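# Lay the towel flat beside the basket using two arms

## Task

Get the towel lying flat as a single layer, entirely on the table top and, viewed from straight above, not overlapping the basket anywhere. The basket must stay upright with all of its base resting on the table. At the end, release everything and pull the hands away.

## Robot and tools

Robot: two arms, left_arm and right_arm, each ending in a five-finger hand. right_arm has a right hand and left_arm a mirrored left hand. Bases sit near (+0.040, +0.235, 0) m for left_arm and (+0.037, -0.325, 0) m for right_arm, turned almost nothing about z.

Frame: every position, pose and offset uses the scene frame. Its origin is at table height, halfway between the two nominal bases. +x runs out over the table, +y toward left_arm, +z up. Left and right in camera images do not follow the arm names.

Hand point: the tracked point sits 0.05 m in front of the palm and 0.15 m from the wrist mount along the fingers. Its +z runs along straightened fingers, +y comes out of the palm, and +x goes across the palm away from the thumb on the right hand, toward the thumb on the left hand. Straight fingertips lie 0.06 to 0.07 m past the point, about 0.06 m behind it in -y. A wrist bracket on the little-finger side can strike things. Arms track loosely: resting 1 to 5 cm off the command, usually low, is normal.

execute_actions(actions, cameras): actions is a list of actions; each action is a list of up to 15 rows, one row per 1/30 s step; a short action repeats its final row for the remaining steps. Each row is one flat list of 28 numbers, each between -1 and 1, covering both arms even if one stays still: left dx, dy, dz, rx, ry, rz; left hand little, ring, middle, index, thumb_bend, thumb_turn; left force_limit, speed; then the same 14 for the right arm. The six pose numbers are an offset, not a pose: measured from that arm's Hand target as it was when the action began, along scene axes, with 1.0 meaning 0.6 m or 180 degrees; rx, ry, rz form one rotation vector turning about the Hand target position. Each row counts from the action's start, not the previous row, and repeating an offset moves the arm further. Six zeros re-request the current Hand target. The six hand numbers are absolute motor targets: +1 open or straight, -1 curled; thumb_turn -1 puts the thumb opposite the fingers, +1 beside the palm. force_limit maps -1..+1 to about 0..10 N at the fingertip (0..15 N for thumb motors); speed rises from near zero at -1 to full at +0.48 and above. For a gentle grip, close with speed at or below -0.94. To keep a hand unchanged, resend the eight numbers from its last executed row. cameras: list of names, ["all"], or []; images come with an empty actions list or when asked.

move(target, speed, blend, blocking, cameras): target is one 28-number row or a list of up to 15 rows, laid out as above; all pose numbers are offsets from the Hand targets at the start of the move, not from the previous target. Hands follow straight paths; the whole move is capped at 10 s. speed is top path speed in m/s, 0.002 to 4.3, default 0.25 (turning limited to twice that in rad/s), one value or one per target. blend is a corner radius in metres per target, 0 meaning stop there. blocking=false returns after about 0.5 s while motion continues. Paths ignore obstacles and the other arm; faster moves hit harder and stray more. Avoid routing a hand close to its own base. The result adds a move: line with an ending such as done, off_target, moving, held or fault, plus limits=paced (pose clipped) or limits=held (steps withheld).

wait(seconds, cameras): seconds 0 to 10; arms keep their last command, and a running move continues. stop(cameras): brakes a running move. zoom_image(camera, region): region [x0, y0, x1, y1] in pixels of the latest image, at most 504 by 504. Cameras: cam_head_left, cam_head_right, cam_high, cam_low, cam_left_wrist, cam_right_wrist, each 672x504. show_instructions() shows the reference pages. finished_scene(scene) ends scene 1 or 2 permanently.

Results: end_effector_position in metres and end_effector_quat_wxyz, in the scene frame; Hand target (last commanded pose after clipping, the base for the next offsets); joint positions, velocities and torques; hand_measured, hand_stopped_by (moving, target, force, stalled, fault) and hand_load_n, each six values in motor order; motor temperatures. A load falling near 0 means a lost grip. MOTOR HOT appears at 85 °C; at 100 °C an OVER-TEMPERATURE FAULT drops that arm for 30 to 60 s or more.

Grip notes: with the thumb turned in front, the hand closes on objects roughly 0.035 to 0.065 m thick. To squeeze harder, raise force_limit and send a target further closed than hand_measured; to loosen, send one more open.

Avoid: the towel or basket leaving the table, tipping the basket, dropping or releasing things while they move, fast impacts, hard pushes into the table or fixed parts, arms or hands pressing on each other, overloading fingers, and holding stretched or blocked poses long enough to overheat. An arm blocked by contact keeps pressing until commanded back past its hand point.

Each tool is called after "Call:" as name([rows], argument=value, ...), one row to a line, values as JSON.

Reference images:

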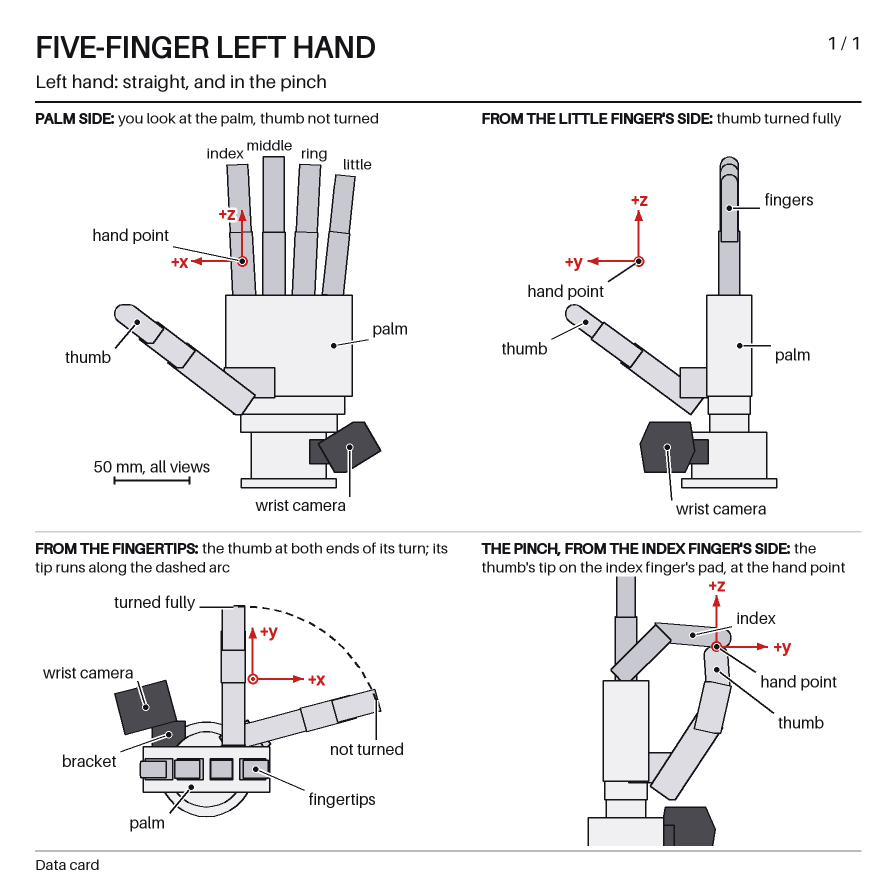

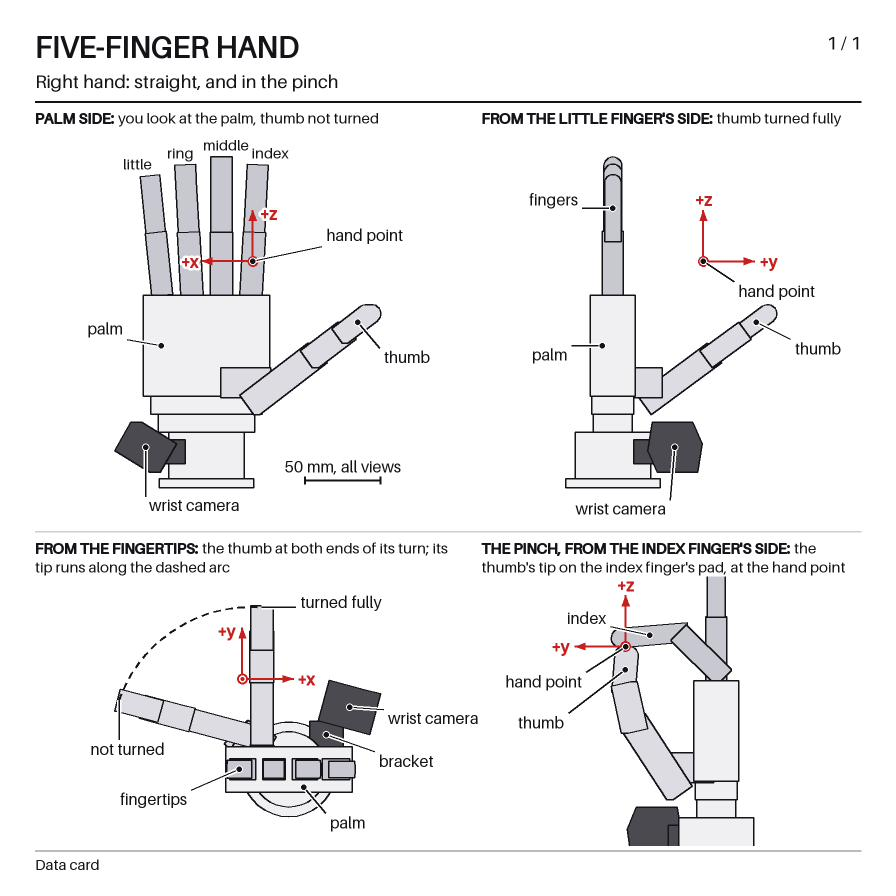

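## Session

Call:
execute_actions(actions=[])

Scene clock: 0.00 s.
left_arm: end_effector_position=(+0.6291, -0.1531, +0.1255) hand_measured=(+1.000, +1.000, +1.000, +1.000, +1.000, +1.000) hand_load_n=(+0.0, +0.0, +0.0, +0.0, +0.0, +0.0) hand_stopped_by=(target, target, target, target, target, target) hand_force_limit=0.00 hand_speed=-0.80 end_effector_quat_wxyz=(+0.692, -0.454, +0.534, -0.173) | right_arm: end_effector_position=(+0.7670, -0.1838, +0.3672) hand_measured=(+1.000, +1.000, +1.000, +1.000, +1.000, +1.000) hand_load_n=(+0.0, +0.0, +0.0, +0.0, +0.0, +0.0) hand_stopped_by=(target, target, target, target, target, target) hand_force_limit=0.00 hand_speed=-0.80 end_effector_quat_wxyz=(-0.643, +0.718, +0.060, +0.258)
Joint positions: left_arm=[-0.861 2.092 1.409 0.754 -1.318 0.689] | right_arm=[-0.069 1.937 1.923 -0.149 -1.33 -0.623]
Joint velocities: within noise
Joint torques (N m): no reading
Motor temperatures (°C): left_arm=[26 23 24 27 26 27] | right_arm=[23 26 26 22 29 26]
Heat: left arm: hottest wrist pitch 27 °C; right arm: hottest wrist yaw 29 °C.
Hand target: left_arm +0.6323, -0.1568, +0.1254; +0.692, -0.456, +0.531, -0.175 | right_arm +0.7678, -0.1838, +0.3892; -0.641, +0.713, +0.074, +0.274

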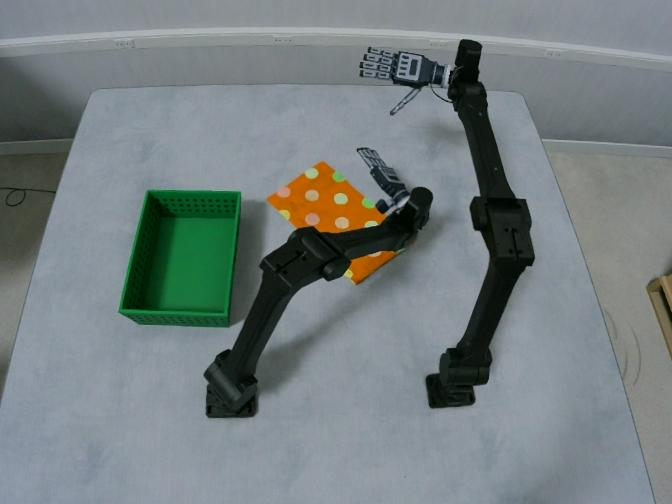

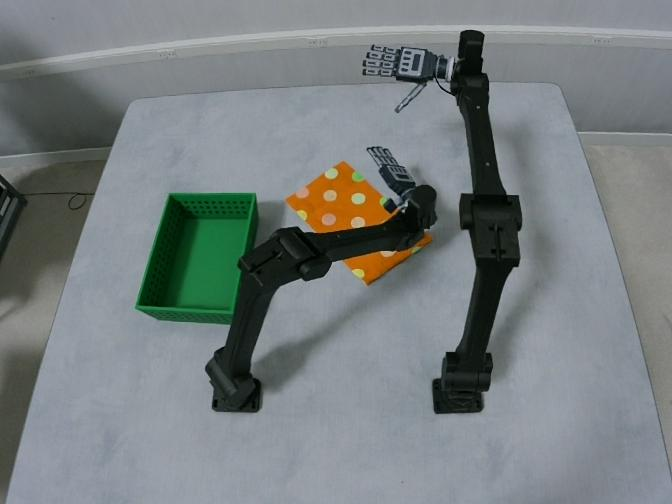

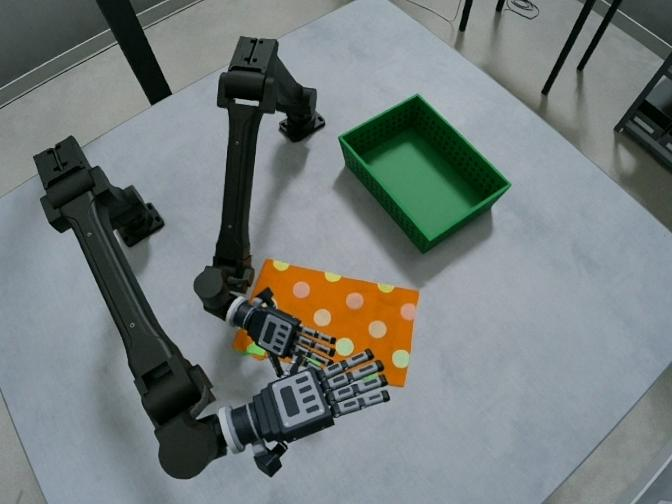

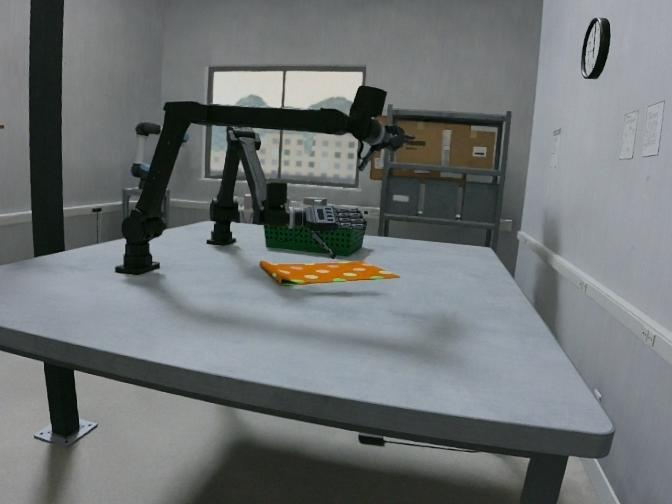

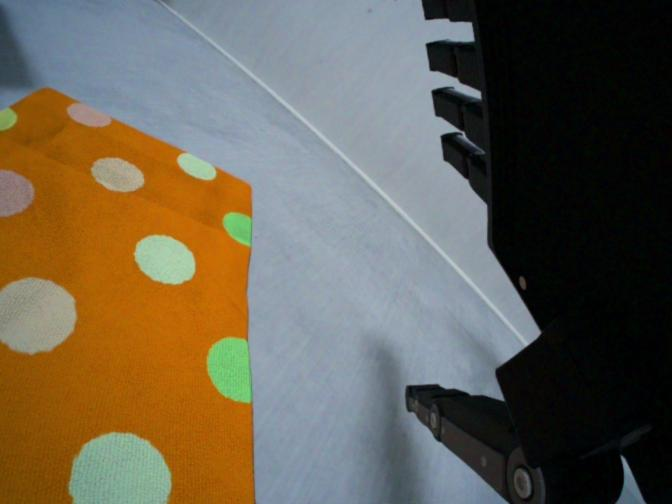

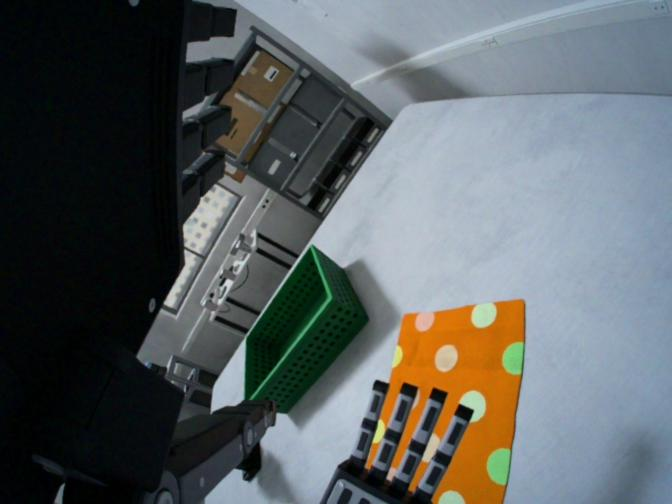

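Call:
zoom_image(camera="cam_high", region=[200, 230, 452, 419])

Call:
zoom_image(camera="cam_left_wrist", region=[0, 60, 320, 300])

Call:
zoom_image(camera="cam_head_left", region=[250, 140, 450, 290])

Call:
zoom_image(camera="cam_low", region=[240, 220, 420, 310])

Call:
zoom_image(camera="cam_right_wrist", region=[320, 280, 572, 504])

Scaled by 2.000 from the camera's 672x504 image, which has a finer 960x720 frame.

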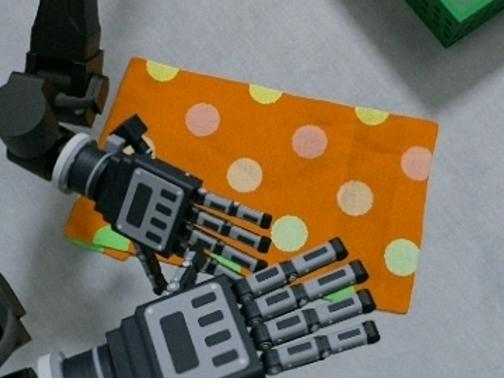

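Scaled by 1.575 from the camera's 672x504 image, which has a finer 960x720 frame.

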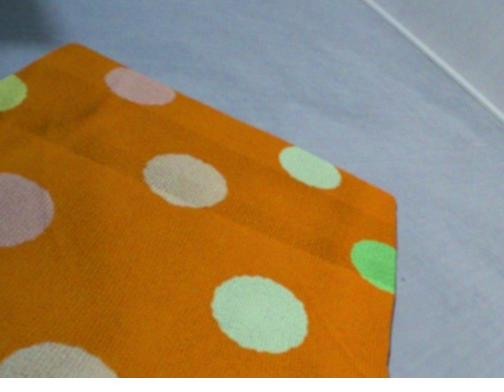

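Scaled by 2.520 from the camera's 672x504 image, which has a finer 960x720 frame.

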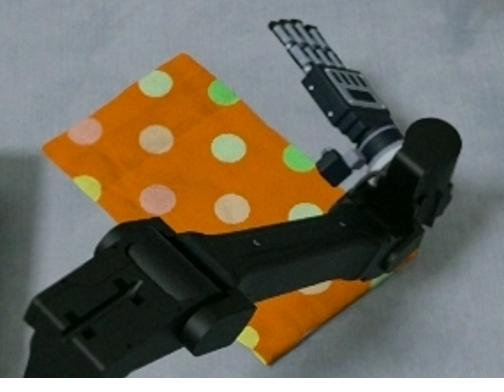

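Scaled by 2.800 from the camera's 672x504 image, which has a finer 960x720 frame.

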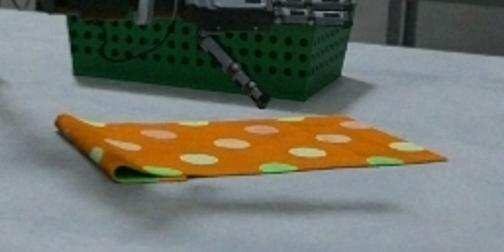

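Scaled by 2.000 from the camera's 672x504 image, which has a finer 960x720 frame.

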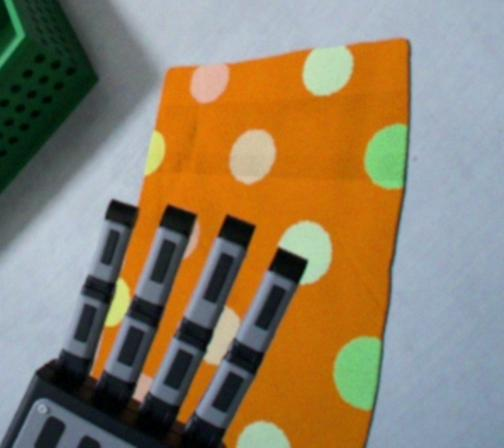

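Call:
move([
  [0,0,0,0,0,0, 1,1,1,1,1,1,0,-0.8, -0.363,-0.394,-0.03,0,0,0, 1,1,1,1,1,1,0,-0.8],
], speed=0.3, cameras=["cam_head_left"])

Scene clock: 14.90 s.
left_arm: end_effector_position=(+0.6291, -0.1531, +0.1255) hand_measured=(+1.000, +1.000, +1.000, +1.000, +1.000, +1.000) hand_load_n=(+0.0, +0.0, +0.0, +0.0, +0.0, +0.0) hand_stopped_by=(target, target, target, target, target, target) hand_force_limit=0.00 hand_speed=-0.80 end_effector_quat_wxyz=(+0.692, -0.454, +0.534, -0.173) | right_arm: end_effector_position=(+0.5531, -0.4213, +0.3621) hand_measured=(+1.000, +1.000, +1.000, +1.000, +1.000, +1.000) hand_load_n=(+0.0, +0.0, +0.0, +0.0, +0.0, +0.0) hand_stopped_by=(target, target, target, target, target, target) hand_force_limit=0.00 hand_speed=-0.80 end_effector_quat_wxyz=(-0.607, +0.709, -0.033, +0.358)
Joint positions: left_arm=[-0.861 2.092 1.409 0.754 -1.318 0.689] | right_arm=[-0.569 1.433 1.277 -0.183 -1.552 -0.826]
Joint torques (N m): left_arm=[1.79 -18.14 9.42 0.94 0.02 0.01] | right_arm=[-0.32 -9.99 7.82 0.85 -0.29 -0.12]
Heat: left arm: hottest waist 26 °C; right arm: hottest elbow 29 °C.
Hand target: left_arm +0.6323, -0.1568, +0.1254; +0.692, -0.456, +0.531, -0.175 | right_arm +0.5500, -0.4202, +0.3711; -0.641, +0.713, +0.074, +0.274
Off the commanded pose: left_arm 0.005 m, 0 deg | right_arm 0.010 m, 16 deg.
joint sent to its limit (right arm) — joint 5 (wrist yaw), lower limit. The joint targets are off in orientation, not in position.
move: off_target (right_arm)
Images, in order (width x height): cam_head_left 672x504.

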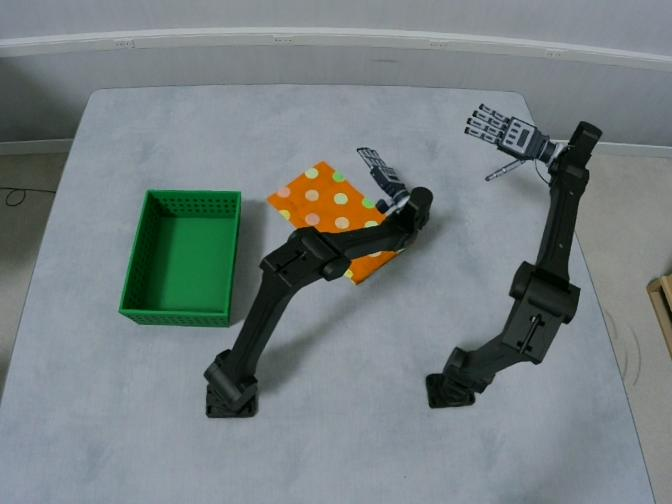

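Call:
move([
  [-0.05,0.05,0.35,0,0,0, 1,1,1,1,1,1,0,-0.8, 0,0,0,0,0,0, 1,1,1,1,1,1,0,-0.8],
  [-0.45,0.6,0.42,0,0,0, 1,1,1,1,1,1,0,-0.8, -0.1,-0.05,0,0,0,0, 1,1,1,1,1,1,0,-0.8],
], speed=0.3, blend=0.05, cameras=["all"])

Scene clock: 20.13 s.
left_arm: end_effector_position=(+0.3613, +0.2005, +0.3750) hand_measured=(+1.000, +1.000, +1.000, +1.000, +1.000, +1.000) hand_load_n=(+0.0, +0.0, +0.0, +0.0, +0.0, +0.0) hand_stopped_by=(target, target, target, target, target, target) hand_force_limit=0.00 hand_speed=-0.80 end_effector_quat_wxyz=(+0.692, -0.452, +0.535, -0.175) | right_arm: end_effector_position=(+0.4941, -0.4486, +0.3625) hand_measured=(+1.000, +1.000, +1.000, +1.000, +1.000, +1.000) hand_load_n=(+0.0, +0.0, +0.0, +0.0, +0.0, +0.0) hand_stopped_by=(target, target, target, target, target, target) hand_force_limit=0.00 hand_speed=-0.80 end_effector_quat_wxyz=(-0.584, +0.706, -0.076, +0.395)
Joint positions: left_arm=[-0.714 0.585 0.684 -0.048 -1.164 0.669] | right_arm=[-0.692 1.29 1.153 -0.269 -1.552 -0.894]
Joint torques (N m): left_arm=[2.2 0.21 11.03 0.76 0.13 -0.05] | right_arm=[-0.91 -8.29 7.84 0.92 -0.34 -0.1]
Heat: left arm: hottest waist 26 °C; right arm: hottest elbow 29 °C.
Hand target: left_arm +0.3623, +0.2032, +0.3775; +0.692, -0.456, +0.531, -0.175 | right_arm +0.4899, -0.4503, +0.3713; -0.641, +0.713, +0.074, +0.274
Off the commanded pose: left_arm 0.004 m, 1 deg | right_arm 0.010 m, 23 deg.
joint sent to its limit (right arm) — joint 5 (wrist yaw), lower limit. The joint targets are off in orientation, not in position.
move: off_target (right_arm)

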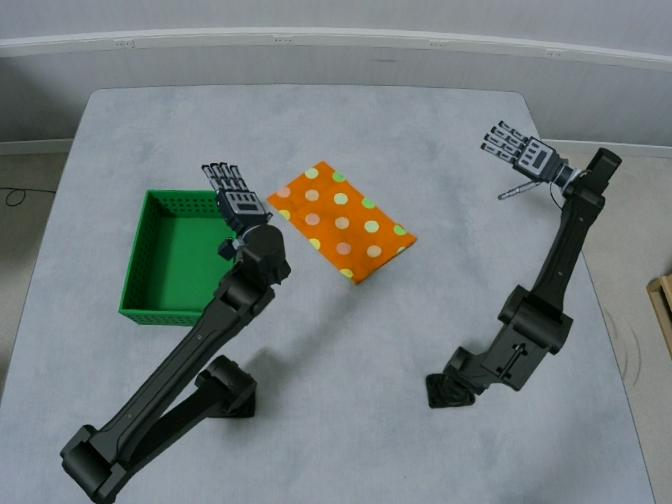

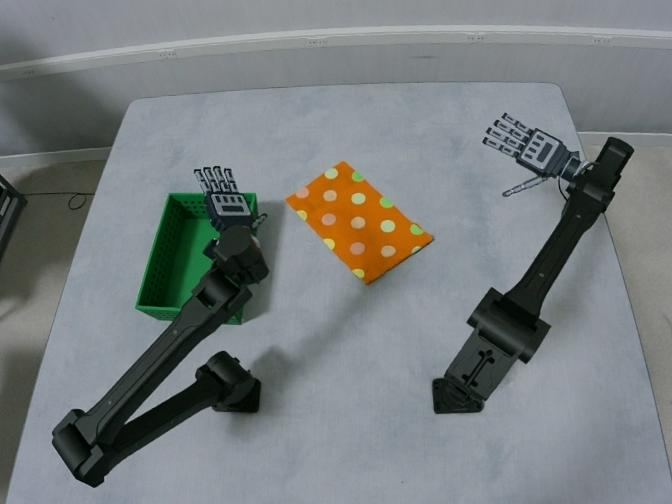

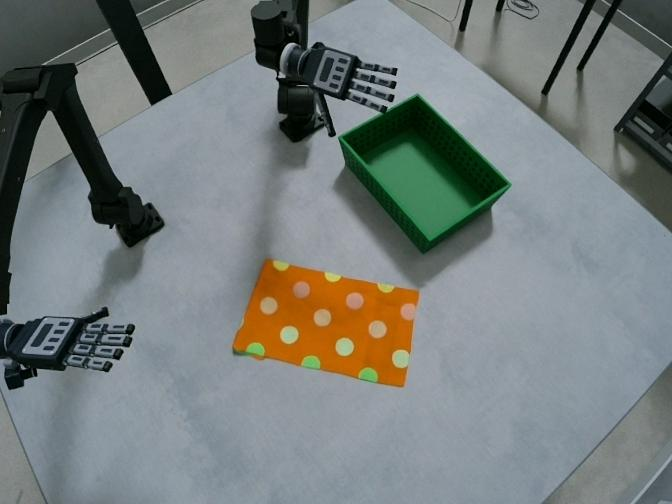

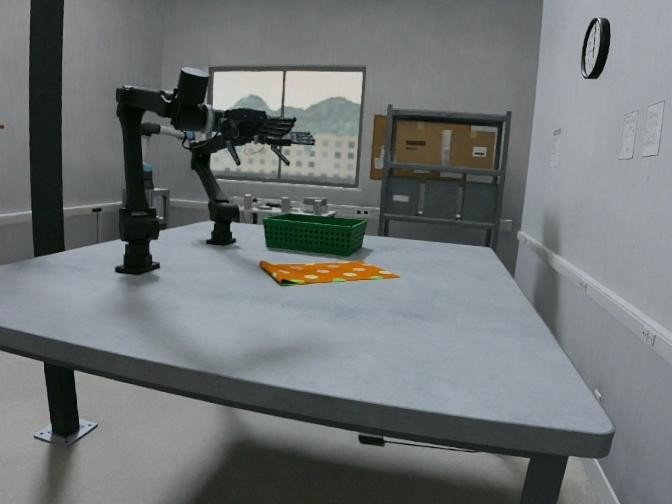

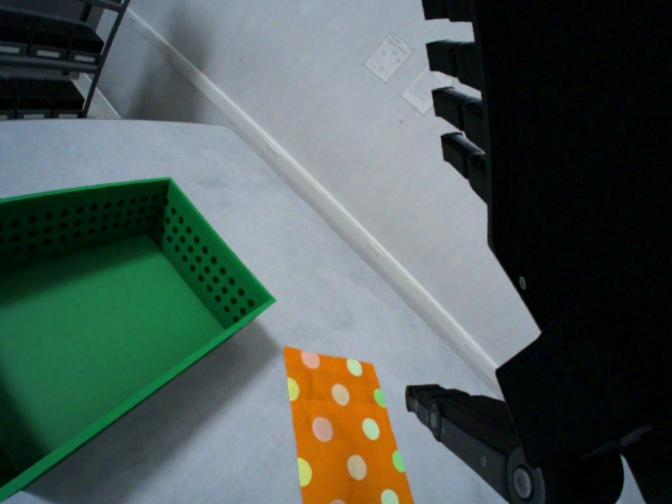

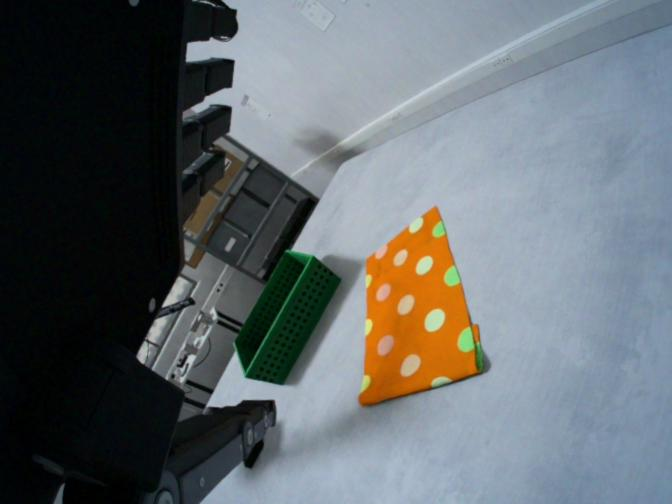

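Call:
zoom_image(camera="cam_high", region=[220, 240, 440, 405])

Call:
zoom_image(camera="cam_right_wrist", region=[340, 190, 520, 420])

Call:
zoom_image(camera="cam_low", region=[240, 240, 420, 300])

Call:
zoom_image(camera="cam_head_right", region=[270, 150, 450, 295])

Scaled by 2.291 from the camera's 672x504 image, which has a finer 960x720 frame.

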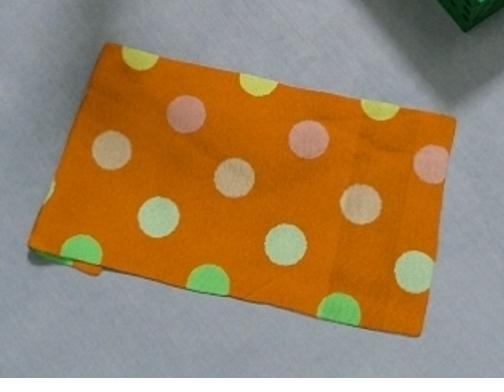

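Scaled by 2.191 from the camera's 672x504 image, which has a finer 960x720 frame.

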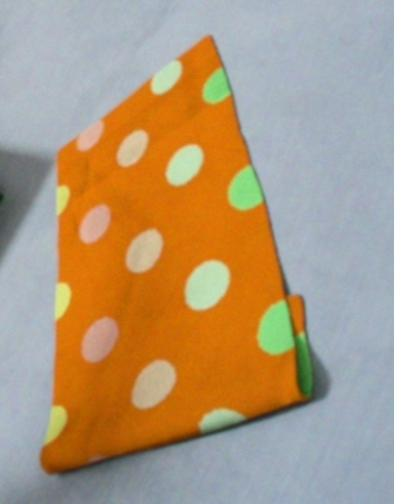

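Scaled by 2.800 from the camera's 672x504 image, which has a finer 960x720 frame.

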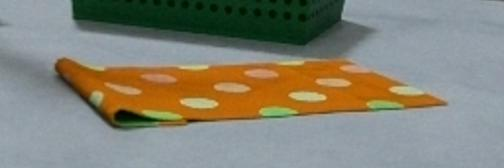

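Scaled by 2.800 from the camera's 672x504 image, which has a finer 960x720 frame.

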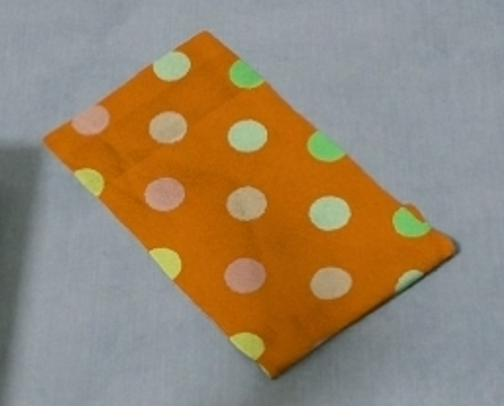

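Call:
move([
  [0.25,-0.3,-0.2,0,0,0, 1,1,1,1,1,1,0,-0.8, 0.0,0.05,-0.25,0,0,0, 1,1,1,1,1,1,0,-0.8],
], speed=0.3, cameras=["cam_left_wrist","cam_right_wrist","cam_head_left"])

Scene clock: 39.77 s.
left_arm: end_effector_position=(+0.5037, +0.0343, +0.2470) hand_measured=(+1.000, +1.000, +1.000, +1.000, +1.000, +1.000) hand_load_n=(+0.0, +0.0, +0.0, +0.0, +0.0, +0.0) hand_stopped_by=(target, target, target, target, target, target) hand_force_limit=0.00 hand_speed=-0.80 end_effector_quat_wxyz=(+0.690, -0.453, +0.539, -0.166) | right_arm: end_effector_position=(+0.4865, -0.4211, +0.2188) hand_measured=(+1.000, +1.000, +1.000, +1.000, +1.000, +1.000) hand_load_n=(+0.0, +0.0, +0.0, +0.0, +0.0, +0.0) hand_stopped_by=(target, target, target, target, target, target) hand_force_limit=0.00 hand_speed=-0.80 end_effector_quat_wxyz=(-0.588, +0.709, -0.055, +0.385)
Joint positions: left_arm=[-0.794 1.393 0.827 0.592 -1.253 0.66] | right_arm=[-0.651 1.385 0.897 -0.202 -1.552 -1.194]
Joint torques (N m): left_arm=[0.91 -7.94 12.38 1.61 -0.1 0.1] | right_arm=[0.32 -6.83 7.5 0.85 -0.52 -0.1]
Motor temperatures (°C): left_arm=[26 24 29 26 26 26] | right_arm=[23 27 31 22 28 26]
Heat: left arm: hottest elbow 29 °C; right arm: hottest elbow 31 °C.
Hand target: left_arm +0.5122, +0.0232, +0.2575; +0.692, -0.456, +0.531, -0.175 | right_arm +0.4899, -0.4202, +0.2213; -0.641, +0.713, +0.074, +0.274
Off the commanded pose: left_arm 0.018 m, 1 deg | right_arm 0.004 m, 20 deg.
joint sent to its limit (right arm) — joint 5 (wrist yaw), lower limit. The joint targets are off in orientation, not in position.
move: off_target (left_arm, right_arm)
Images, in order (width x height): cam_head_left 672x504, cam_left_wrist 672x504, cam_right_wrist 672x504.

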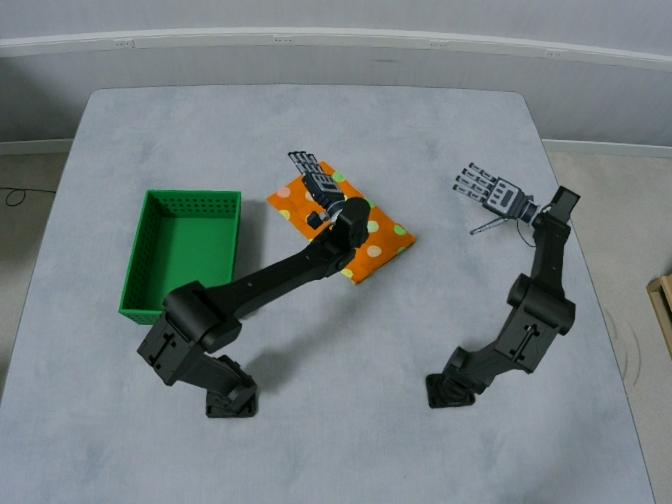

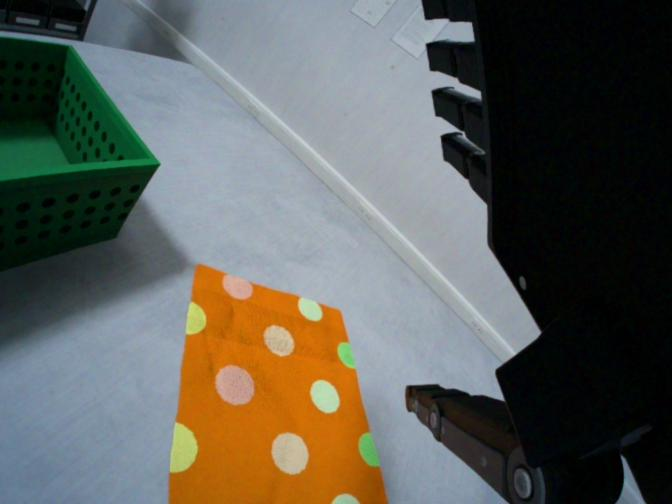

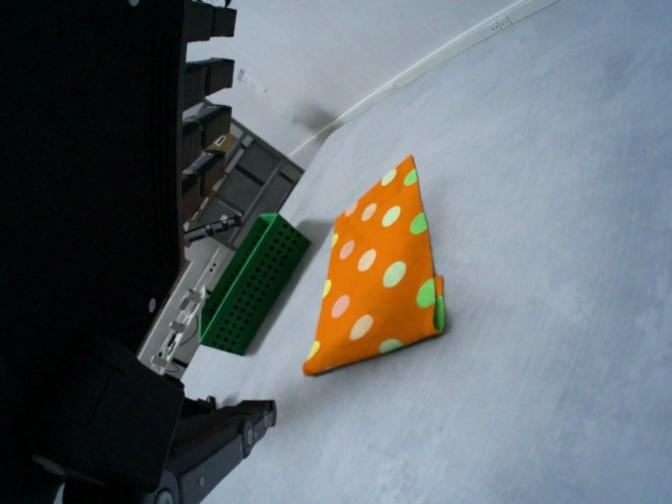

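Call:
zoom_image(camera="cam_left_wrist", region=[150, 250, 400, 440])

Call:
zoom_image(camera="cam_right_wrist", region=[290, 240, 470, 390])

Call:
zoom_image(camera="cam_low", region=[250, 250, 410, 300])

Scaled by 2.016 from the camera's 672x504 image, which has a finer 960x720 frame.

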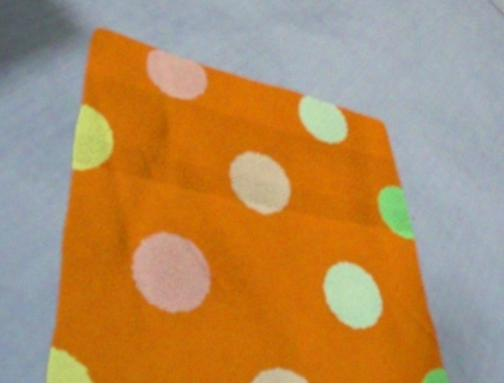

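Scaled by 2.800 from the camera's 672x504 image, which has a finer 960x720 frame.

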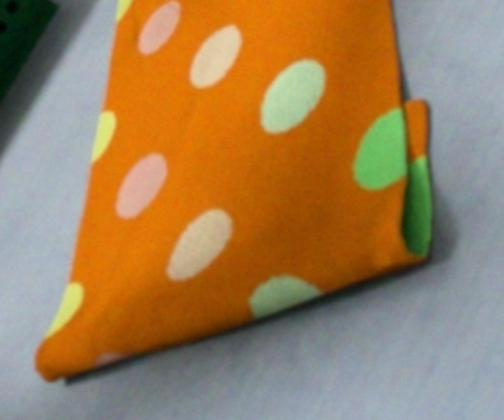

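This scene's latest camera images include none from cam_low. They are from: cam_head_left, cam_left_wrist, cam_right_wrist. cam_low's image comes with the result of a call that names it in "cameras".

Call:
move([
  [0,0,0.0,0,0,0, 1,1,1,1,1,1,0,-0.8, -0.05,0.05,-0.12,0,0,0, 1,1,1,1,1,1,0,-0.8],
], speed=0.3, cameras=["cam_low","cam_right_wrist","cam_high"])

Scene clock: 47.93 s.
left_arm: end_effector_position=(+0.5038, +0.0343, +0.2471) hand_measured=(+1.000, +1.000, +1.000, +1.000, +1.000, +1.000) hand_load_n=(+0.0, +0.0, +0.0, +0.0, +0.0, +0.0) hand_stopped_by=(target, target, target, target, target, target) hand_force_limit=0.00 hand_speed=-0.80 end_effector_quat_wxyz=(+0.690, -0.453, +0.539, -0.166) | right_arm: end_effector_position=(+0.4572, -0.3913, +0.1491) hand_measured=(+1.000, +1.000, +1.000, +1.000, +1.000, +1.000) hand_load_n=(+0.0, -0.5, +0.0, +0.0, +0.0, +0.0) hand_stopped_by=(target, target, target, target, target, target) hand_force_limit=0.00 hand_speed=-0.80 end_effector_quat_wxyz=(-0.590, +0.711, -0.046, +0.381)
Joint positions: left_arm=[-0.794 1.393 0.827 0.595 -1.253 0.662] | right_arm=[-0.634 1.414 0.74 -0.208 -1.552 -1.391]
Joint torques (N m): left_arm=[0.79 -8 12.37 1.5 -0.1 0.11] | right_arm=[0.32 -6.01 6.48 0.72 -0.61 -0.1]
Heat: left arm: hottest elbow 29 °C; right arm: hottest elbow 31 °C.
Hand target: left_arm +0.5122, +0.0232, +0.2574; +0.692, -0.456, +0.532, -0.175 | right_arm +0.4599, -0.3902, +0.1492; -0.641, +0.713, +0.074, +0.274
Off the commanded pose: left_arm 0.017 m, 1 deg | right_arm 0.003 m, 19 deg.
joint sent to its limit (right arm) — joint 5 (wrist yaw), lower limit. The joint targets are off in orientation, not in position.
move: off_target (left_arm, right_arm)
Images, in order (width x height): cam_high 672x504, cam_low 672x504, cam_right_wrist 672x504.

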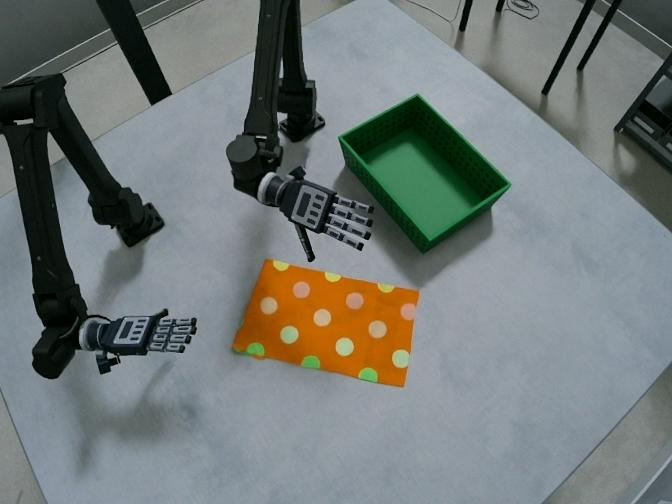

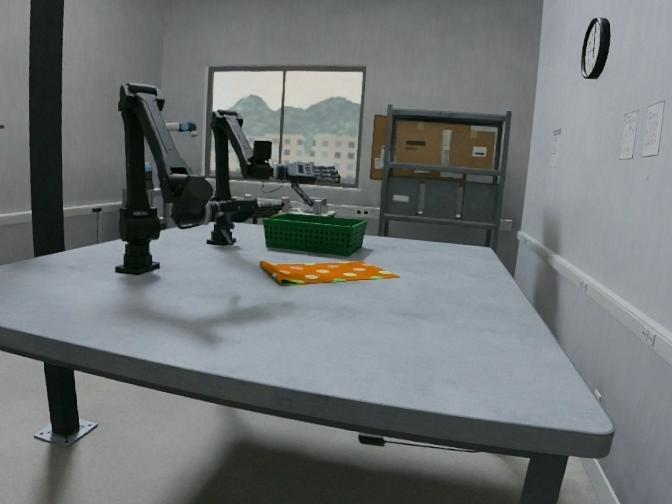

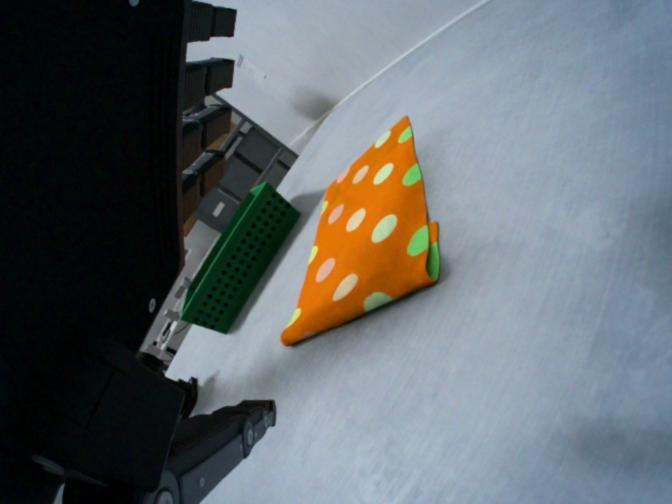

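Call:
zoom_image(camera="cam_right_wrist", region=[380, 190, 470, 310])

Call:
zoom_image(camera="cam_low", region=[255, 253, 345, 293])

Call:
zoom_image(camera="cam_low", region=[325, 253, 415, 293])

Call:
zoom_image(camera="cam_high", region=[220, 310, 310, 380])

Scaled by 4.200 from the camera's 672x504 image, which has a finer 960x720 frame.

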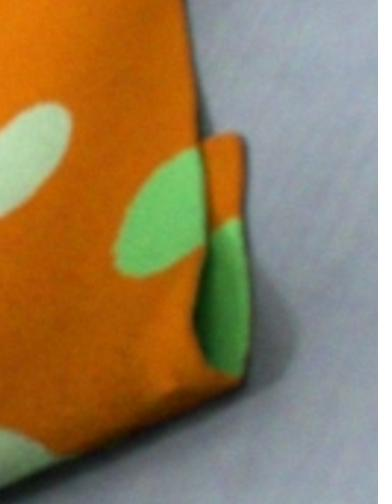

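Scaled by 5.600 from the camera's 672x504 image, which has a finer 960x720 frame.

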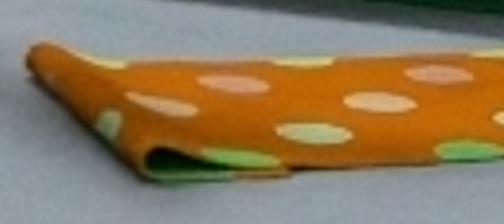

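Scaled by 5.600 from the camera's 672x504 image, which has a finer 960x720 frame.

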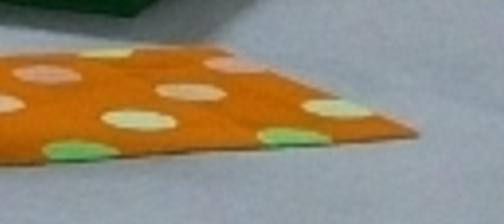

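Scaled by 5.600 from the camera's 672x504 image, which has a finer 960x720 frame.

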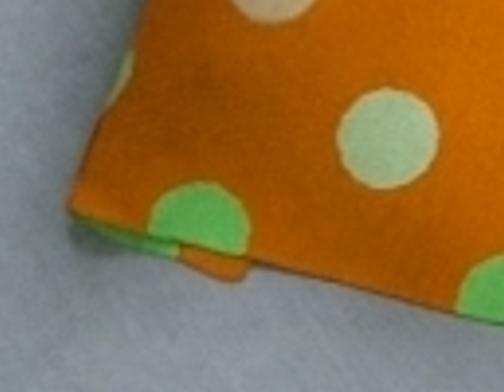

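Call:
move([
  [0,0,0.0,0,0,0, 1,1,1,1,1,1,0,-0.8, 0.433,0.233,0.06,0,0,0, 1,1,1,1,1,1,0,-0.8],
], speed=0.3, cameras=["cam_low","cam_right_wrist","cam_head_left"])

Scene clock: 56.43 s.
left_arm: end_effector_position=(+0.5038, +0.0343, +0.2471) hand_measured=(+1.000, +1.000, +1.000, +1.000, +1.000, +1.000) hand_load_n=(+0.0, +0.0, +0.0, -0.5, +0.0, -0.5) hand_stopped_by=(target, target, target, target, target, target) hand_force_limit=0.00 hand_speed=-0.80 end_effector_quat_wxyz=(+0.690, -0.453, +0.539, -0.166) | right_arm: end_effector_position=(+0.7157, -0.2469, +0.1887) hand_measured=(+1.000, +1.000, +1.000, +1.000, +1.000, +1.000) hand_load_n=(+0.0, +0.0, +0.0, +0.0, +0.0, +0.0) hand_stopped_by=(target, target, target, target, target, target) hand_force_limit=0.00 hand_speed=-0.80 end_effector_quat_wxyz=(-0.641, +0.714, +0.077, +0.271)
Joint positions: left_arm=[-0.794 1.393 0.827 0.595 -1.253 0.662] | right_arm=[-0.174 1.937 1.45 0.238 -1.441 -0.756]
Joint torques (N m): left_arm=[0.79 -7.77 12.38 1.43 -0.16 0.11] | right_arm=[-0.73 -13.04 7.27 1.85 -0.06 0.08]
Heat: left arm: hottest elbow 29 °C; right arm: hottest elbow 32 °C.
Hand target: left_arm +0.5122, +0.0232, +0.2574; +0.692, -0.456, +0.532, -0.175 | right_arm +0.7198, -0.2503, +0.1852; -0.641, +0.713, +0.074, +0.274
Off the commanded pose: left_arm 0.017 m, 1 deg | right_arm 0.006 m, 0 deg.
move: off_target (left_arm)
Images, in order (width x height): cam_head_left 672x504, cam_low 672x504, cam_right_wrist 672x504.

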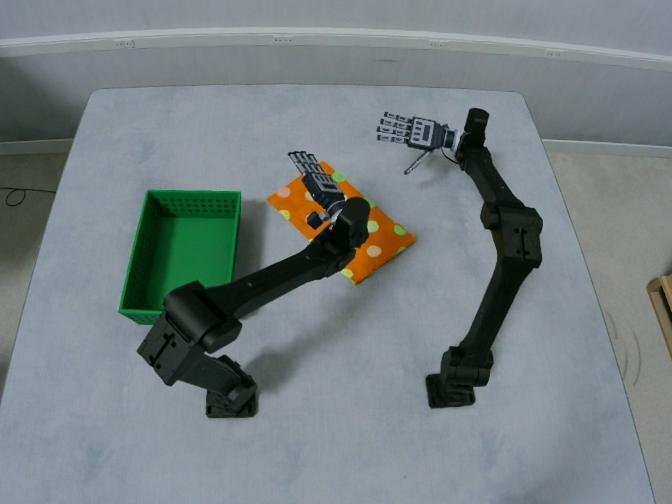

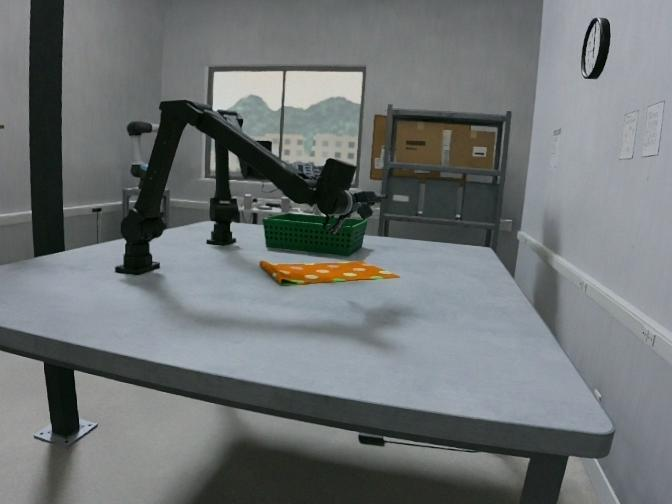

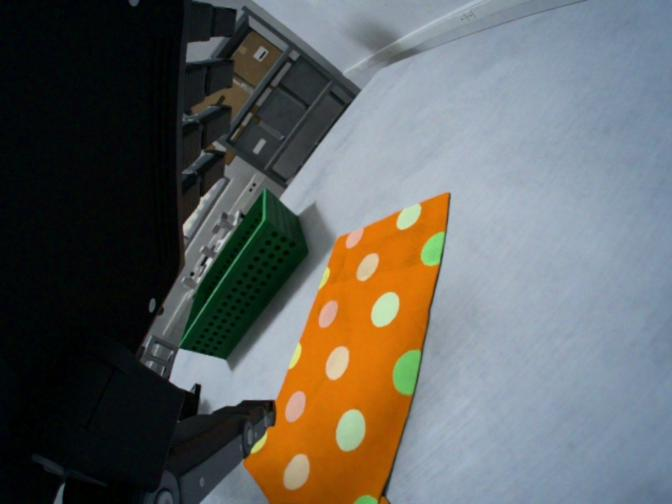

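Call:
zoom_image(camera="cam_right_wrist", region=[310, 180, 470, 310])

Call:
zoom_image(camera="cam_right_wrist", region=[250, 340, 430, 504])

Scaled by 3.150 from the camera's 672x504 image, which has a finer 960x720 frame.

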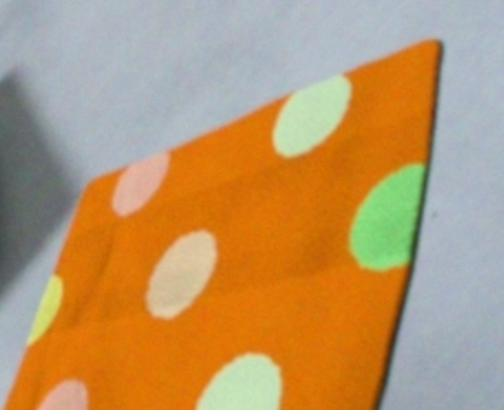

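Scaled by 2.800 from the camera's 672x504 image, which has a finer 960x720 frame.

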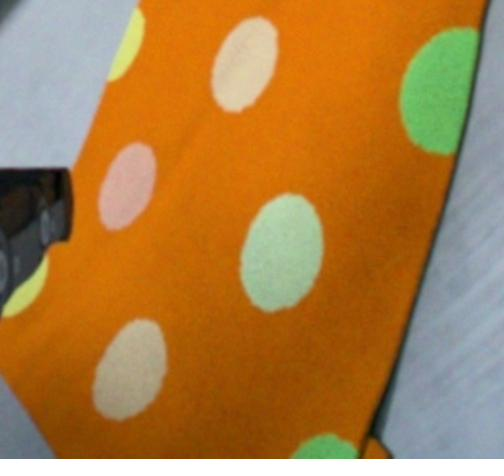

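Call:
move([
  [0.287,0.2,-0.16,-0.283,0.0751,0.1523, -1,-1,0,0,1,-1,0,0, 0.127,0.459,-0.04,-0.0969,0.246,-0.2145, -1,-1,0,0,1,-1,0,0],
], speed=0.25, cameras=["all"])

Scene clock: 78.53 s.
left_arm: end_effector_position=(+0.6700, +0.1458, +0.1567) hand_measured=(-1.000, -1.000, +0.000, +0.000, +1.000, -1.000) hand_load_n=(+0.0, +0.0, +0.0, +0.0, +0.0, +0.0) hand_stopped_by=(target, target, target, target, target, target) hand_force_limit=0.00 hand_speed=0.00 end_effector_quat_wxyz=(-0.389, +0.829, -0.368, +0.162) | right_arm: end_effector_position=(+0.7817, +0.0213, +0.1421) hand_measured=(-1.000, -1.000, +0.000, +0.000, +1.000, -1.000) hand_load_n=(+0.0, +0.0, +0.0, +0.0, +0.0, +0.0) hand_stopped_by=(target, target, target, target, target, target) hand_force_limit=0.00 hand_speed=0.00 end_effector_quat_wxyz=(-0.375, +0.839, -0.362, +0.157)
Joint positions: left_arm=[-0.267 1.713 1.436 -0.739 -0.71 -0.788] | right_arm=[0.341 2.21 2.144 -0.712 -0.308 -0.278]
Joint torques (N m): left_arm=[1.38 -13.04 13.55 0.51 -0.27 -0.09] | right_arm=[-0.5 -17.14 11.99 1.16 -0.03 0.1]
Heat: left arm: hottest elbow 31 °C; right arm: hottest elbow 33 °C.
Hand target: left_arm +0.6845, +0.1431, +0.1616; -0.387, +0.831, -0.361, +0.168 | right_arm +0.7960, +0.0250, +0.1613; -0.387, +0.831, -0.361, +0.168
Off the commanded pose: left_arm 0.015 m, 1 deg | right_arm 0.024 m, 2 deg.
move: off_target (left_arm, right_arm)

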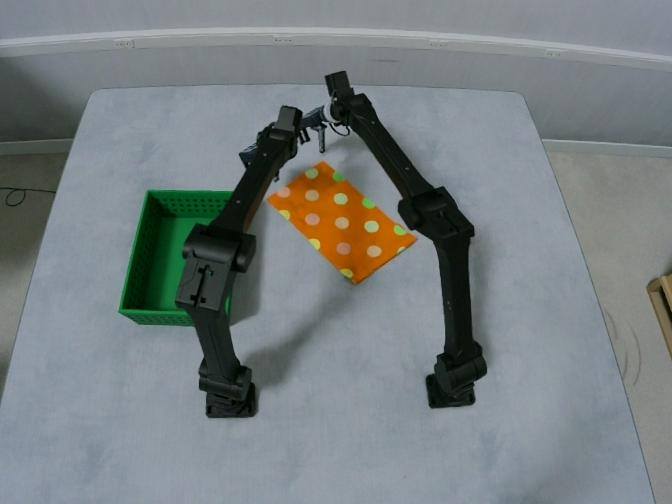

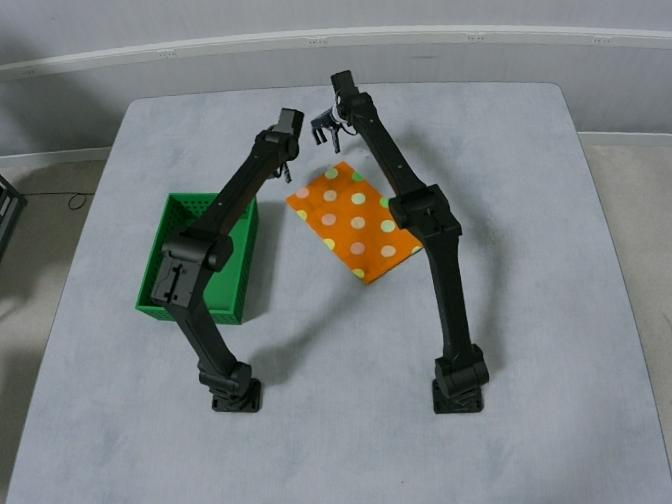

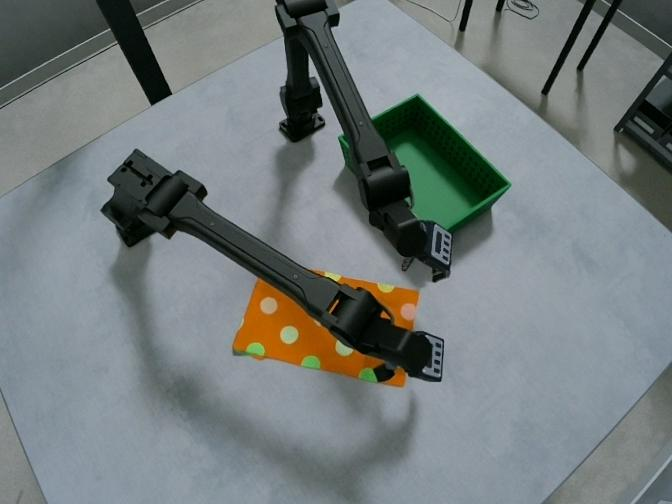

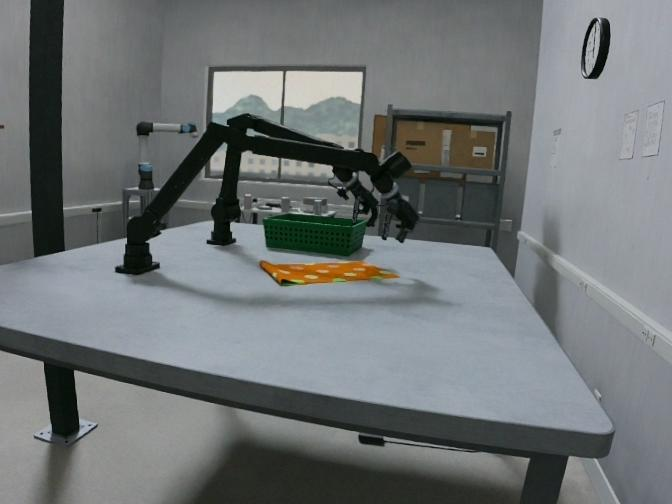

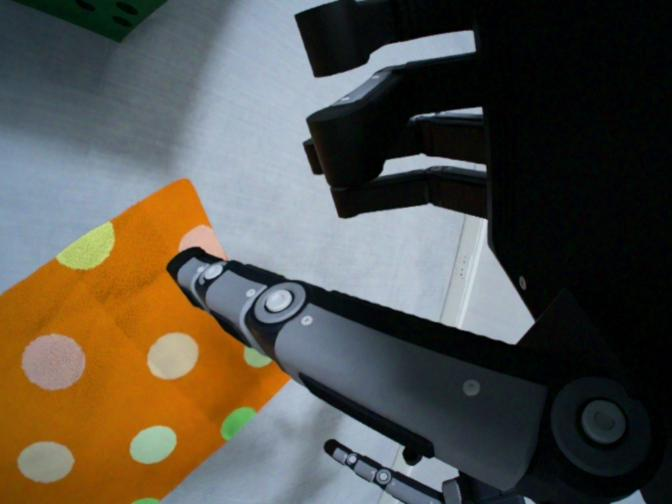

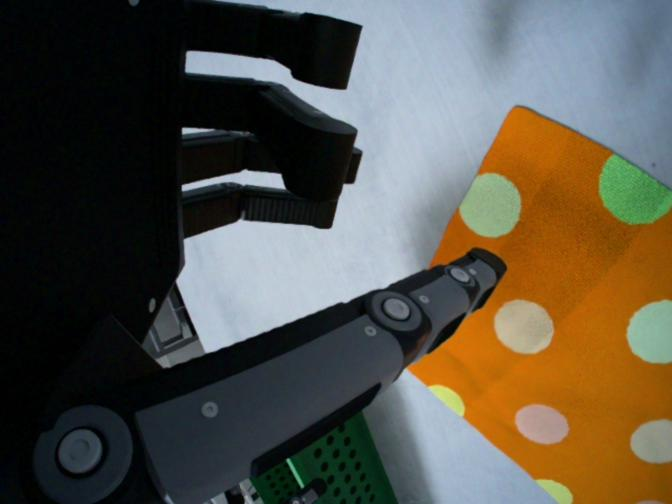

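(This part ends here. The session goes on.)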